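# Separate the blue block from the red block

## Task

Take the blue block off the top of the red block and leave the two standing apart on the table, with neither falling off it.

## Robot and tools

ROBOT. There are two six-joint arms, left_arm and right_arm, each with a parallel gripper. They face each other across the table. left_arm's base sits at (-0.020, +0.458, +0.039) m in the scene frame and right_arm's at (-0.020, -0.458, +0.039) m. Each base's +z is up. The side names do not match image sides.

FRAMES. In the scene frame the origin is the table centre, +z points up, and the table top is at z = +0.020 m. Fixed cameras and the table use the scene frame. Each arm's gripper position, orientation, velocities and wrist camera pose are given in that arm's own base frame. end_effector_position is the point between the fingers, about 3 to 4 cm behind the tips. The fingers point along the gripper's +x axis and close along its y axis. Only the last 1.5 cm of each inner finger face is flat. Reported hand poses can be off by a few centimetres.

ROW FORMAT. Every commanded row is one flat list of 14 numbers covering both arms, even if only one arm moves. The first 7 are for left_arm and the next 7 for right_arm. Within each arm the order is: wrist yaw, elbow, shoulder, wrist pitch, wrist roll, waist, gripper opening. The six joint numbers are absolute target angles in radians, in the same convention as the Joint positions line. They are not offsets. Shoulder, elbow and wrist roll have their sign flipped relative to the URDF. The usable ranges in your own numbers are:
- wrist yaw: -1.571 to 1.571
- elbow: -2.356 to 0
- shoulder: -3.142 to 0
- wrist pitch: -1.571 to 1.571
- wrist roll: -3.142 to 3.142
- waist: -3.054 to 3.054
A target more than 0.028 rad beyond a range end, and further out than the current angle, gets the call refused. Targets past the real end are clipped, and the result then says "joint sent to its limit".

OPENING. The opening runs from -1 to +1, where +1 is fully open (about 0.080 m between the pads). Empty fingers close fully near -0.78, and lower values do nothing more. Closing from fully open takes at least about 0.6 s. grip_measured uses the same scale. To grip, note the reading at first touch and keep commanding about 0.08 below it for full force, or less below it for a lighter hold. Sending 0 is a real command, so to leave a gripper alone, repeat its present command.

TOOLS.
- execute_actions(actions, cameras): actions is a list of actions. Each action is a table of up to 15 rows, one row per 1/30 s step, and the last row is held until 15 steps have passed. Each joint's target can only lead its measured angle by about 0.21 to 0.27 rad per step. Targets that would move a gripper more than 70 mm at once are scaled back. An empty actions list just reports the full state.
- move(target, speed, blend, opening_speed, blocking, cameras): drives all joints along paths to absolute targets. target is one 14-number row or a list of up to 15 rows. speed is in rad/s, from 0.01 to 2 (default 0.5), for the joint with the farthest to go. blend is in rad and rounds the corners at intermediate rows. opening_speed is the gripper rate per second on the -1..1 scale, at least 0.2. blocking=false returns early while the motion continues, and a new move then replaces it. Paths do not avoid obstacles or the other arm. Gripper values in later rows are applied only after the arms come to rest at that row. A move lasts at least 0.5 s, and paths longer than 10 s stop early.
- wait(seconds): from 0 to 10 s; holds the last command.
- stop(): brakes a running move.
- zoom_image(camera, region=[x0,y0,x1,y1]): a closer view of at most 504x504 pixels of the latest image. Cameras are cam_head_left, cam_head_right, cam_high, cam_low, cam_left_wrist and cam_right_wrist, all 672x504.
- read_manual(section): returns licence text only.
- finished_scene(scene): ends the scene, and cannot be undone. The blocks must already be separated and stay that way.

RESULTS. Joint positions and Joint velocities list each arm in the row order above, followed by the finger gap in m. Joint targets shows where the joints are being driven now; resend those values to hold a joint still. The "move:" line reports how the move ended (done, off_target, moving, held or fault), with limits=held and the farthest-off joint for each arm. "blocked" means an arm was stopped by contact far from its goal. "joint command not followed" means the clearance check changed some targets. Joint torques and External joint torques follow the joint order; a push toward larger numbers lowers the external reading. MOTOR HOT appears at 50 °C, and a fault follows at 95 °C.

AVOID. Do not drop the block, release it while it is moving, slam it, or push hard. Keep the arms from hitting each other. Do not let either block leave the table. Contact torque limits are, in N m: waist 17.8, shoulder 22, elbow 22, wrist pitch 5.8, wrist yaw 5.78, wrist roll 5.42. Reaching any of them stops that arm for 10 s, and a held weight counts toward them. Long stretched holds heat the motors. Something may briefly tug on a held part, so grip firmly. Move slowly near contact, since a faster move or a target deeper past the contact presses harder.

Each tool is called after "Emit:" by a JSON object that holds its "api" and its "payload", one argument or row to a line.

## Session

Emit:
{"api": "execute_actions", "payload": {
  "actions": []
}}

Scene clock: 0.00 s.
left_arm: end_effector_position=(+0.1205, -0.0092, +0.1517) grip_measured=+0.989 end_effector_quat_wxyz=(+0.839, +0.126, +0.528, -0.035) | right_arm: end_effector_position=(+0.3088, -0.3677, +0.2907) grip_measured=+1.000 end_effector_quat_wxyz=(+0.849, +0.038, -0.089, -0.520)
Joint names: [wrist yaw, elbow, shoulder, wrist pitch, wrist roll, waist]
Joint positions: left_arm=[-0.225 -0.749 -0.582 -1.33 0.075 -0.357 0.08] | right_arm=[0.338 -0.988 -1.64 0.77 -0.12 -0.768 0.08]
Joint velocities: within noise
Joint torques (N m): no reading
External joint torques (N m): no reading
Heat: left arm: hottest wrist yaw 35 °C (+0.0 °C/min); right arm: hottest wrist pitch 37 °C (+0.0 °C/min).
Joint targets: left_arm=[-0.225 -0.748 -0.581 -1.330 0.075 -0.357] | right_arm=[0.338 -0.991 -1.636 0.771 -0.120 -0.768]
Tool commands: left_gripper/opening=+0.988879 right_gripper/opening=+1.0
camera_calibration:
cam_left_wrist: T_world_to_cam=[[-0.222594, -0.958073, -0.180411, 0.0557256], [-0.971234, 0.233982, -0.0442412, 0.153077], [0.0845993, 0.165374, -0.982596, 0.219438], [0, 0, 0, 1]] pos_world=[0.142513, -0.0187174, 0.232445]
cam_right_wrist: T_world_to_cam=[[-0.883085, -0.447204, -0.142019, 0.158702], [-0.000775979, 0.304066, -0.952651, 0.40967], [0.469212, -0.841161, -0.268863, -0.303416], [0, 0, 0, 1]] pos_world=[0.282832, -0.308816, 0.331233]

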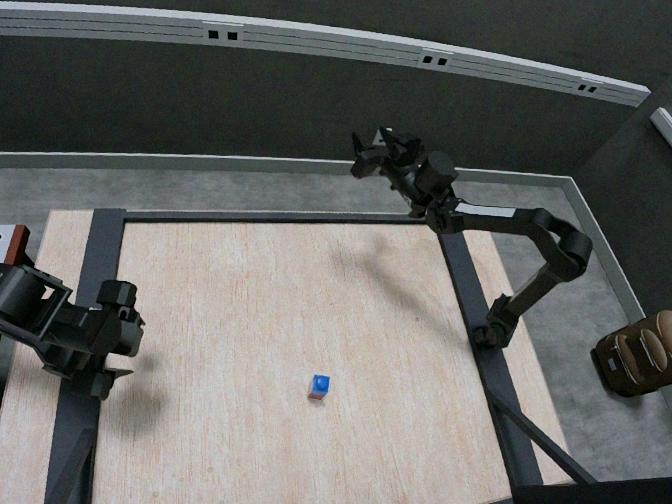

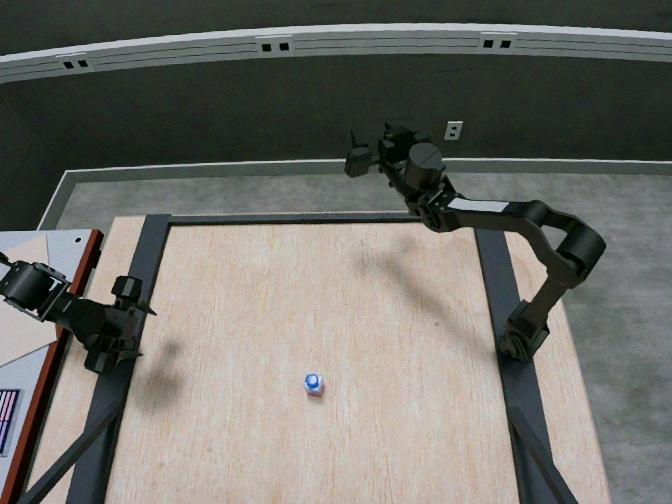

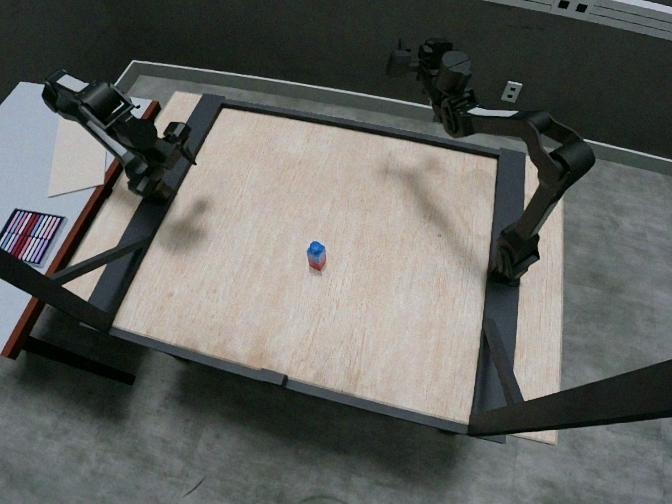

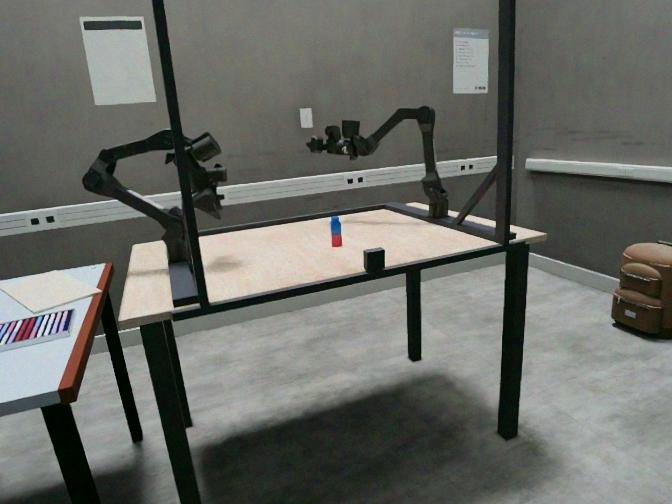

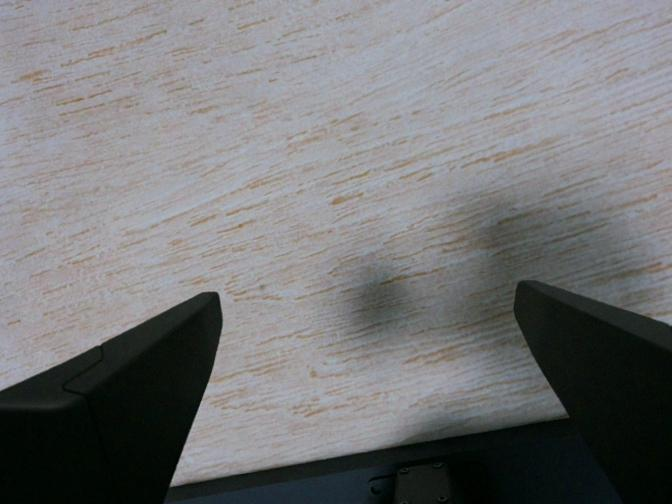

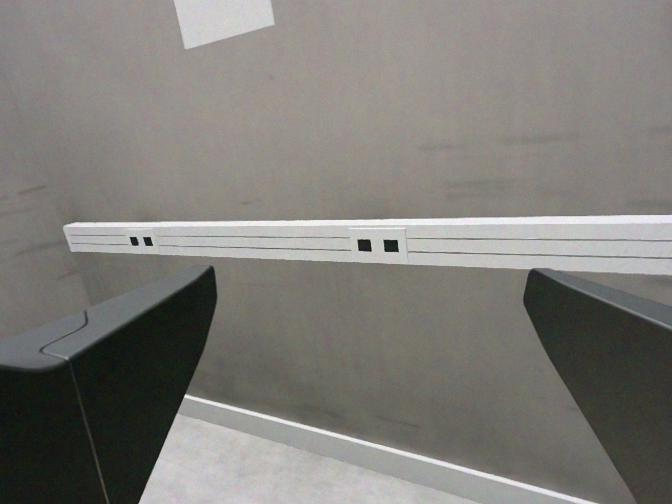

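Emit:
{"api": "zoom_image", "payload": {
  "camera": "cam_head_right",
  "region": [280, 362, 344, 410]
}}

Emit:
{"api": "zoom_image", "payload": {
  "camera": "cam_high",
  "region": [284, 230, 348, 278]
}}

Emit:
{"api": "zoom_image", "payload": {
  "camera": "cam_head_left",
  "region": [288, 360, 352, 408]
}}

Scaled by 7.875.

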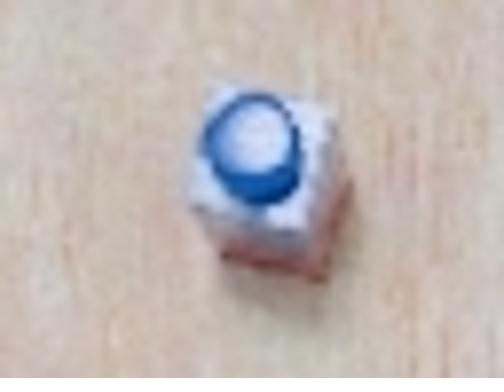

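Scaled by 7.875.

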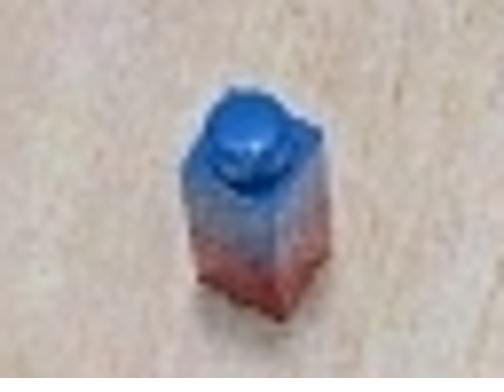

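Scaled by 7.875.

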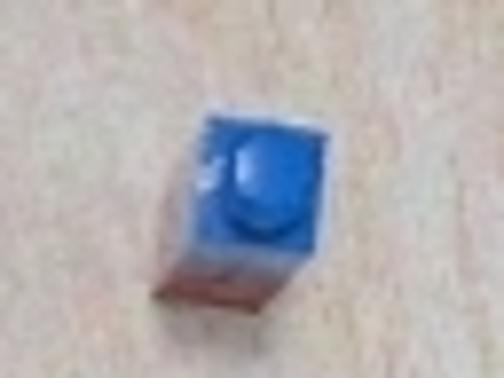

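Emit:
{"api": "move", "payload": {
  "target": [
    [-0.1, -1.25, -1.27, -1.15, 0.0, -0.25, 1, 0.65, -0.6, -1.45, 0.5, -0.363, 0.45, 1],
    [0.019, -1.758, -1.965, -1.015, -0.052, -0.154, 1, 0.65, -0.494, -1.723, 0.6695, -0.363, 0.522, 1]
  ],
  "speed": [1.0, 0.7],
  "blend": 0.15,
  "cameras": ["cam_left_wrist", "cam_right_wrist", "cam_low"]
}}

Emit:
{"api": "zoom_image", "payload": {
  "camera": "cam_right_wrist",
  "region": [220, 80, 520, 305]
}}

Emit:
{"api": "zoom_image", "payload": {
  "camera": "cam_left_wrist",
  "region": [220, 100, 520, 325]
}}

Scene clock: 14.53 s.
left_arm: end_effector_position=(+0.4392, -0.0715, +0.1533) grip_measured=+0.989 end_effector_quat_wxyz=(+0.816, +0.059, +0.569, -0.083) | right_arm: end_effector_position=(+0.3568, +0.0992, +0.0567) grip_measured=+1.000 end_effector_quat_wxyz=(+0.971, +0.023, +0.213, -0.101)
Joint positions: left_arm=[0.015 -1.747 -1.95 -1.016 -0.046 -0.156 0.08] | right_arm=[0.646 -0.498 -1.717 0.666 -0.358 0.518 0.08]
Joint torques (N m): left_arm=[0.18 -7.63 7.33 1.15 -0.21 0.16] | right_arm=[0.37 -3.82 5.09 2.06 -0.13 0.37]
External joint torques (N m): left_arm=[0.16 -1.19 -2 0.22 -0.21 0.23] | right_arm=[0.17 0.45 -0.24 0.65 -0.13 0.38]
Joint targets: left_arm=[0.019 -1.758 -1.965 -1.015 -0.052 -0.154] | right_arm=[0.650 -0.494 -1.723 0.670 -0.363 0.522]
move: done
camera_calibration:
cam_left_wrist: T_world_to_cam=[[-0.233935, -0.972233, -0.00609244, 0.0445249], [-0.97191, 0.233682, 0.0280047, 0.466413], [-0.0258034, 0.0124726, -0.999589, 0.244536], [0, 0, 0, 1]]
cam_right_wrist: T_world_to_cam=[[-0.207947, -0.977983, 0.0175489, 0.179376], [-0.716786, 0.140152, -0.683063, 0.301254], [0.665564, -0.154619, -0.730149, -0.108022], [0, 0, 0, 1]]
Images, in order: cam_low, cam_left_wrist, cam_right_wrist.

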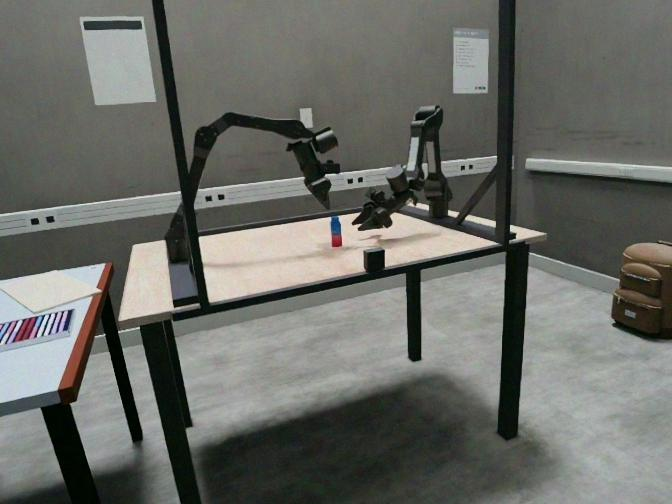

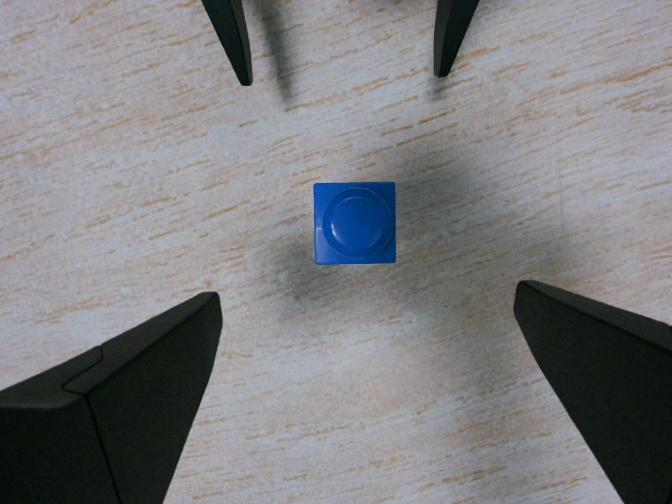

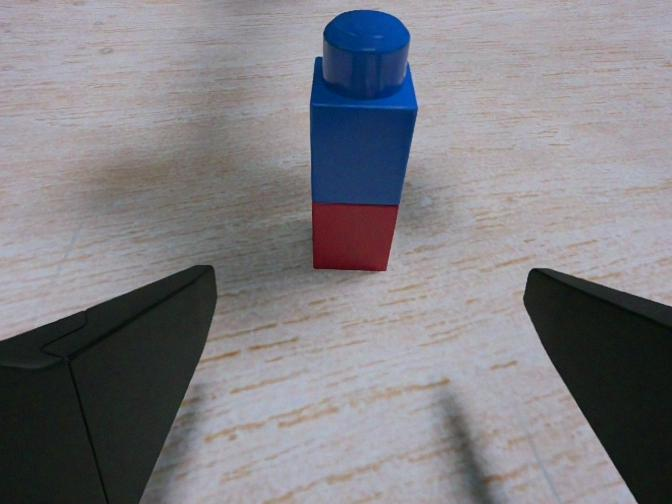

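Scaled by 1.680.

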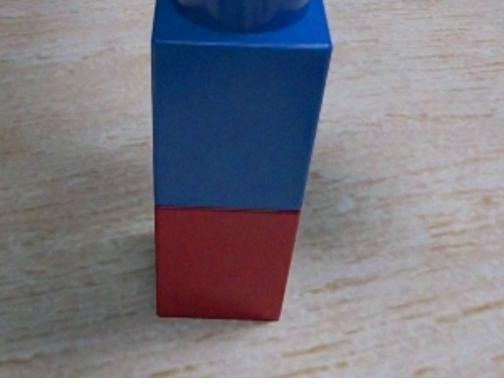

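Scaled by 1.680.

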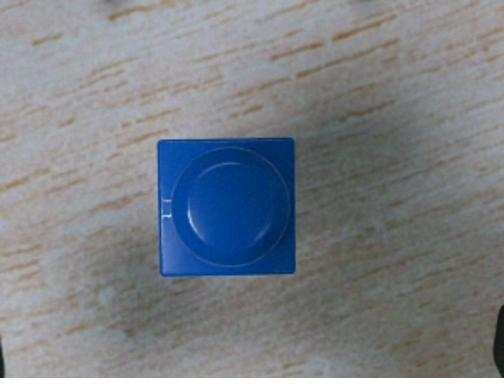

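Emit:
{"api": "move", "payload": {
  "target": [
    [0.026, -1.669, -2.029, -0.888, -0.072, -0.151, 1, 0.541, -0.729, -2.0445, 0.8006, -0.284, 0.375, 1],
    [0.026, -1.669, -2.029, -0.888, -0.072, -0.151, 1, 0.541, -0.729, -2.0445, 0.8006, -0.284, 0.375, -0.2],
    [0.0256, -1.632, -2.105, -0.7746, -0.070, -0.154, 1, 0.541, -0.729, -2.0445, 0.8006, -0.284, 0.375, -0.2]
  ],
  "speed": [0.35, 0.35, 0.2],
  "opening_speed": 0.8,
  "cameras": ["cam_left_wrist", "cam_right_wrist", "cam_low"]
}}

Emit:
{"api": "zoom_image", "payload": {
  "camera": "cam_low",
  "region": [290, 170, 390, 250]
}}

Scene clock: 28.97 s.
left_arm: end_effector_position=(+0.4663, -0.0763, +0.0774) grip_measured=+0.989 end_effector_quat_wxyz=(+0.815, +0.065, +0.569, -0.091) | right_arm: end_effector_position=(+0.4275, +0.0859, +0.0200) grip_measured=-0.103 end_effector_quat_wxyz=(+0.970, +0.026, +0.216, -0.112)
Joint positions: left_arm=[0.022 -1.644 -2.087 -0.776 -0.066 -0.155 0.08] | right_arm=[0.543 -0.72 -2.037 0.798 -0.289 0.378 0.03]
Joint torques (N m): left_arm=[0.18 -4.95 7.73 1.2 -0.11 0.16] | right_arm=[0.13 -4.87 6.82 2.1 0.18 -0.33]
External joint torques (N m): left_arm=[0.17 1.4 -2.47 0.26 -0.11 0.21] | right_arm=[-0.03 -0.96 -0.31 0.65 0.18 -0.32]
Joint targets: left_arm=[0.025 -1.632 -2.105 -0.775 -0.070 -0.154] | right_arm=[0.541 -0.729 -2.044 0.801 -0.284 0.375]
move: done
camera_calibration:
cam_left_wrist: T_world_to_cam=[[-0.253177, -0.967398, -0.00647281, 0.0551402], [-0.967084, 0.252907, 0.0280622, 0.495265], [-0.0255103, 0.0133645, -0.999585, 0.169391], [0, 0, 0, 1]]
cam_right_wrist: T_world_to_cam=[[-0.230163, -0.972986, 0.0179939, 0.190769], [-0.717142, 0.157085, -0.678993, 0.327312], [0.657824, -0.169183, -0.733925, -0.17933], [0, 0, 0, 1]]
Images, in order: cam_low, cam_left_wrist, cam_right_wrist.

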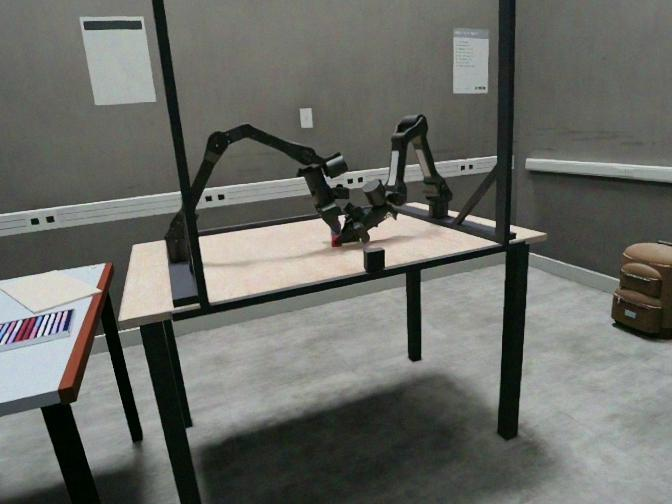

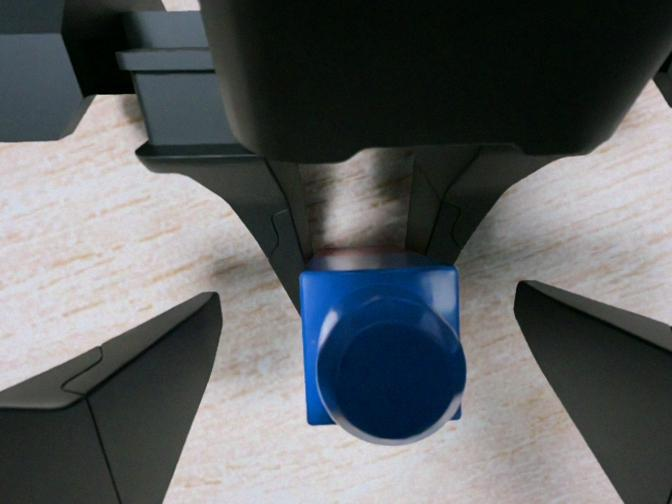

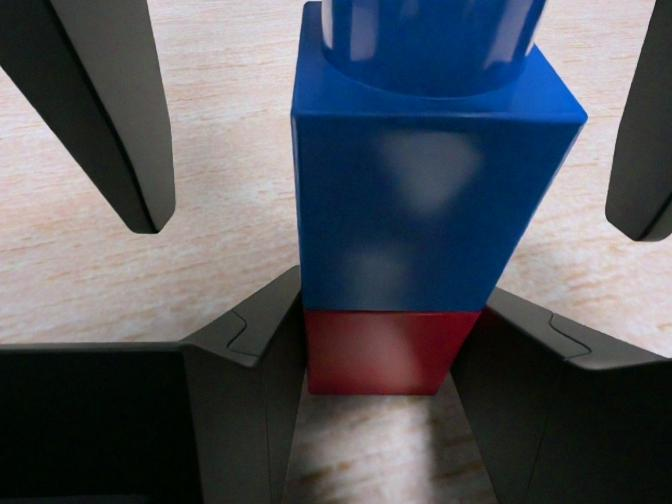

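Scaled by 5.040.

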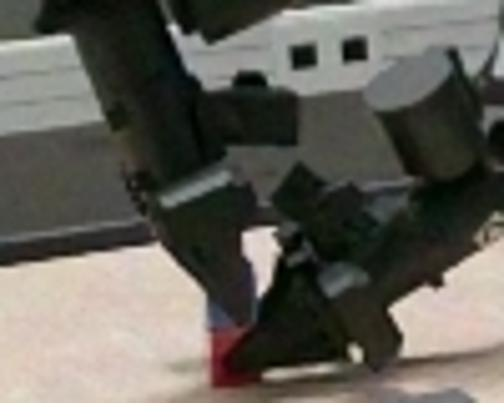

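Emit:
{"api": "move", "payload": {
  "target": [
    [0.0256, -1.632, -2.105, -0.7746, -0.070, -0.154, -0.22, 0.541, -0.729, -2.0445, 0.8006, -0.284, 0.375, -0.22],
    [0.0256, -1.703, -2.078, -0.848, -0.070, -0.154, -0.22, 0.541, -0.729, -2.0445, 0.8006, -0.284, 0.375, -0.22],
    [0.0256, -1.8474, -2.068, -1.002, -0.070, -0.154, -0.22, 0.541, -0.729, -2.0445, 0.8006, -0.284, 0.375, -0.22]
  ],
  "speed": [0.25, 0.12, 0.15],
  "opening_speed": 0.8,
  "cameras": ["cam_right_wrist", "cam_low"]
}}

Scene clock: 36.60 s.
left_arm: end_effector_position=(+0.4647, -0.0761, +0.1249) grip_measured=-0.127 end_effector_quat_wxyz=(+0.807, +0.066, +0.580, -0.091) | right_arm: end_effector_position=(+0.4306, +0.0860, +0.0227) grip_measured=-0.103 end_effector_quat_wxyz=(+0.971, +0.028, +0.211, -0.113)
Joint positions: left_arm=[0.022 -1.836 -2.083 -1 -0.066 -0.155 0.029] | right_arm=[0.543 -0.73 -2.038 0.801 -0.288 0.375 0.03]
Joint torques (N m): left_arm=[0.16 -7.74 11.5 0.89 -0.12 0.14] | right_arm=[0.15 -3.8 7.1 1.84 0.2 -0.04]
External joint torques (N m): left_arm=[0.14 -1.35 1.29 0 -0.12 0.14] | right_arm=[-0.01 0.19 -0.16 0.36 0.2 0.01]
Joint targets: left_arm=[0.026 -1.848 -2.068 -1.002 -0.070 -0.154] | right_arm=[0.541 -0.729 -2.044 0.801 -0.284 0.375]
move: done
camera_calibration:
cam_right_wrist: T_world_to_cam=[[-0.232107, -0.97262, 0.0116993, 0.192497], [-0.709977, 0.161184, -0.685531, 0.328085], [0.664875, -0.167423, -0.72795, -0.182719], [0, 0, 0, 1]]
Images, in order: cam_low, cam_right_wrist.

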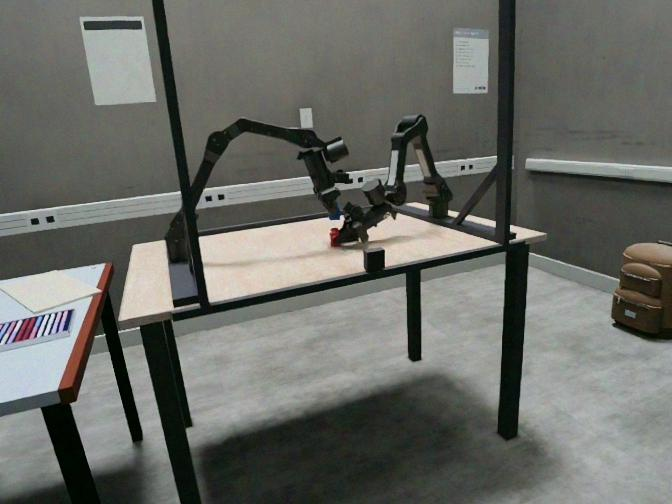

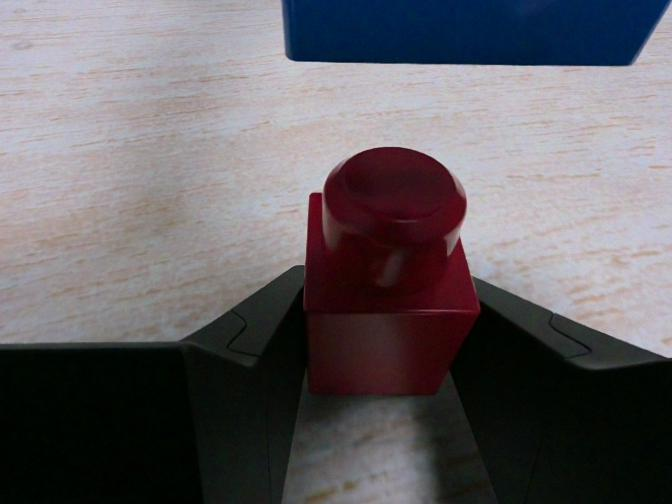

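Emit:
{"api": "move", "payload": {
  "target": [
    [0.0335, -1.3333, -1.6752, -0.8814, -0.092, -0.1304, -0.22, 0.541, -0.709, -2.0445, 0.798, -0.284, 0.375, -0.22],
    [0.0335, -1.3333, -1.6752, -0.8814, -0.092, -0.1304, -0.22, 0.541, -0.709, -2.0445, 0.798, -0.284, 0.375, 0.6],
    [0.0335, -1.079, -1.770, -0.557, -0.092, -0.1304, -0.22, 0.650, -0.494, -1.723, 0.6695, -0.363, 0.522, 0.6],
    [0.0335, -1.038, -1.802, -0.4886, -0.092, -0.1304, -0.22, 0.650, -0.494, -1.723, 0.6695, -0.363, 0.522, 0.6],
    [0.0335, -1.038, -1.802, -0.4886, -0.092, -0.1304, 0.7, 0.650, -0.494, -1.723, 0.6695, -0.363, 0.522, 0.6],
    [0.0335, -1.1884, -1.7071, -0.7046, -0.092, -0.1304, 0.7, 0.650, -0.494, -1.723, 0.6695, -0.363, 0.522, 0.6]
  ],
  "speed": [0.6, 0.3, 0.45, 0.1, 0.3, 0.3],
  "opening_speed": 1.2,
  "cameras": ["cam_left_wrist", "cam_right_wrist", "cam_low"]
}}

Scene clock: 45.70 s.
left_arm: end_effector_position=(+0.3662, -0.0539, +0.0841) grip_measured=+0.697 end_effector_quat_wxyz=(+0.809, +0.066, +0.577, -0.091) | right_arm: end_effector_position=(+0.3565, +0.0991, +0.0514) grip_measured=+0.597 end_effector_quat_wxyz=(+0.970, +0.019, +0.219, -0.102)
Joint positions: left_arm=[0.029 -1.178 -1.717 -0.703 -0.086 -0.134 0.066] | right_arm=[0.646 -0.499 -1.735 0.67 -0.358 0.518 0.062]
Joint torques (N m): left_arm=[0.19 -7.31 7.98 0.89 -0.2 0.24] | right_arm=[0.4 -3.63 7.42 1.73 -0.13 0.35]
External joint torques (N m): left_arm=[0.16 -1.2 0.72 0.02 -0.2 0.26] | right_arm=[0.19 0.63 1.97 0.31 -0.13 0.35]
Joint targets: left_arm=[0.033 -1.188 -1.707 -0.705 -0.092 -0.130] | right_arm=[0.650 -0.494 -1.723 0.670 -0.363 0.522]
move: done
camera_calibration:
cam_left_wrist: T_world_to_cam=[[-0.253884, -0.967228, -0.00362383, 0.0515012], [-0.966095, 0.253402, 0.0494748, 0.390452], [-0.0469351, 0.0160618, -0.998769, 0.181092], [0, 0, 0, 1]]
cam_right_wrist: T_world_to_cam=[[-0.207692, -0.977837, 0.0264295, 0.178741], [-0.724665, 0.135657, -0.675617, 0.30036], [0.657058, -0.159473, -0.736779, -0.10792], [0, 0, 0, 1]]
Images, in order: cam_low, cam_left_wrist, cam_right_wrist.

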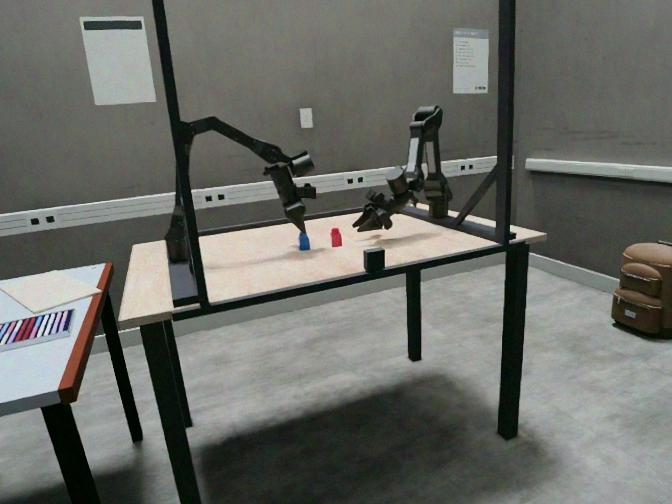

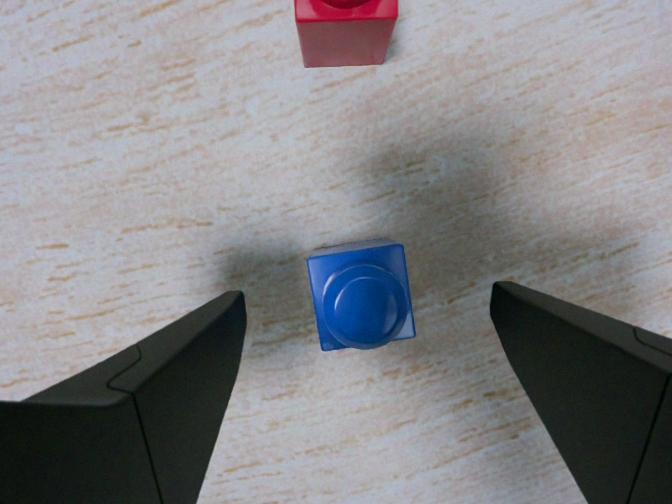

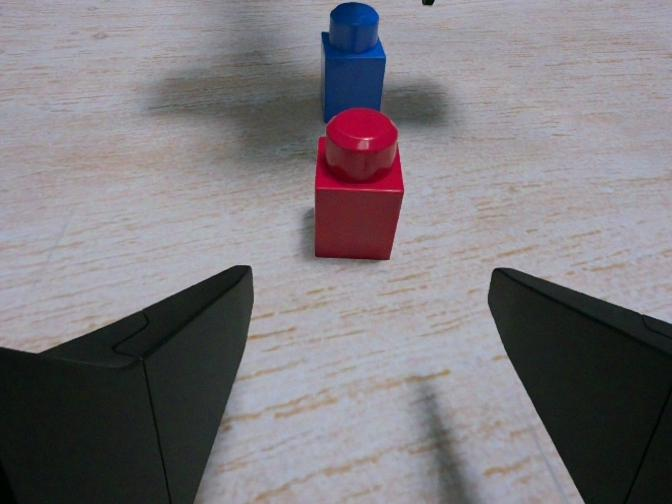

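Emit:
{"api": "finished_scene", "payload": {
  "scene": 3
}}

The scene is finished: the task was done.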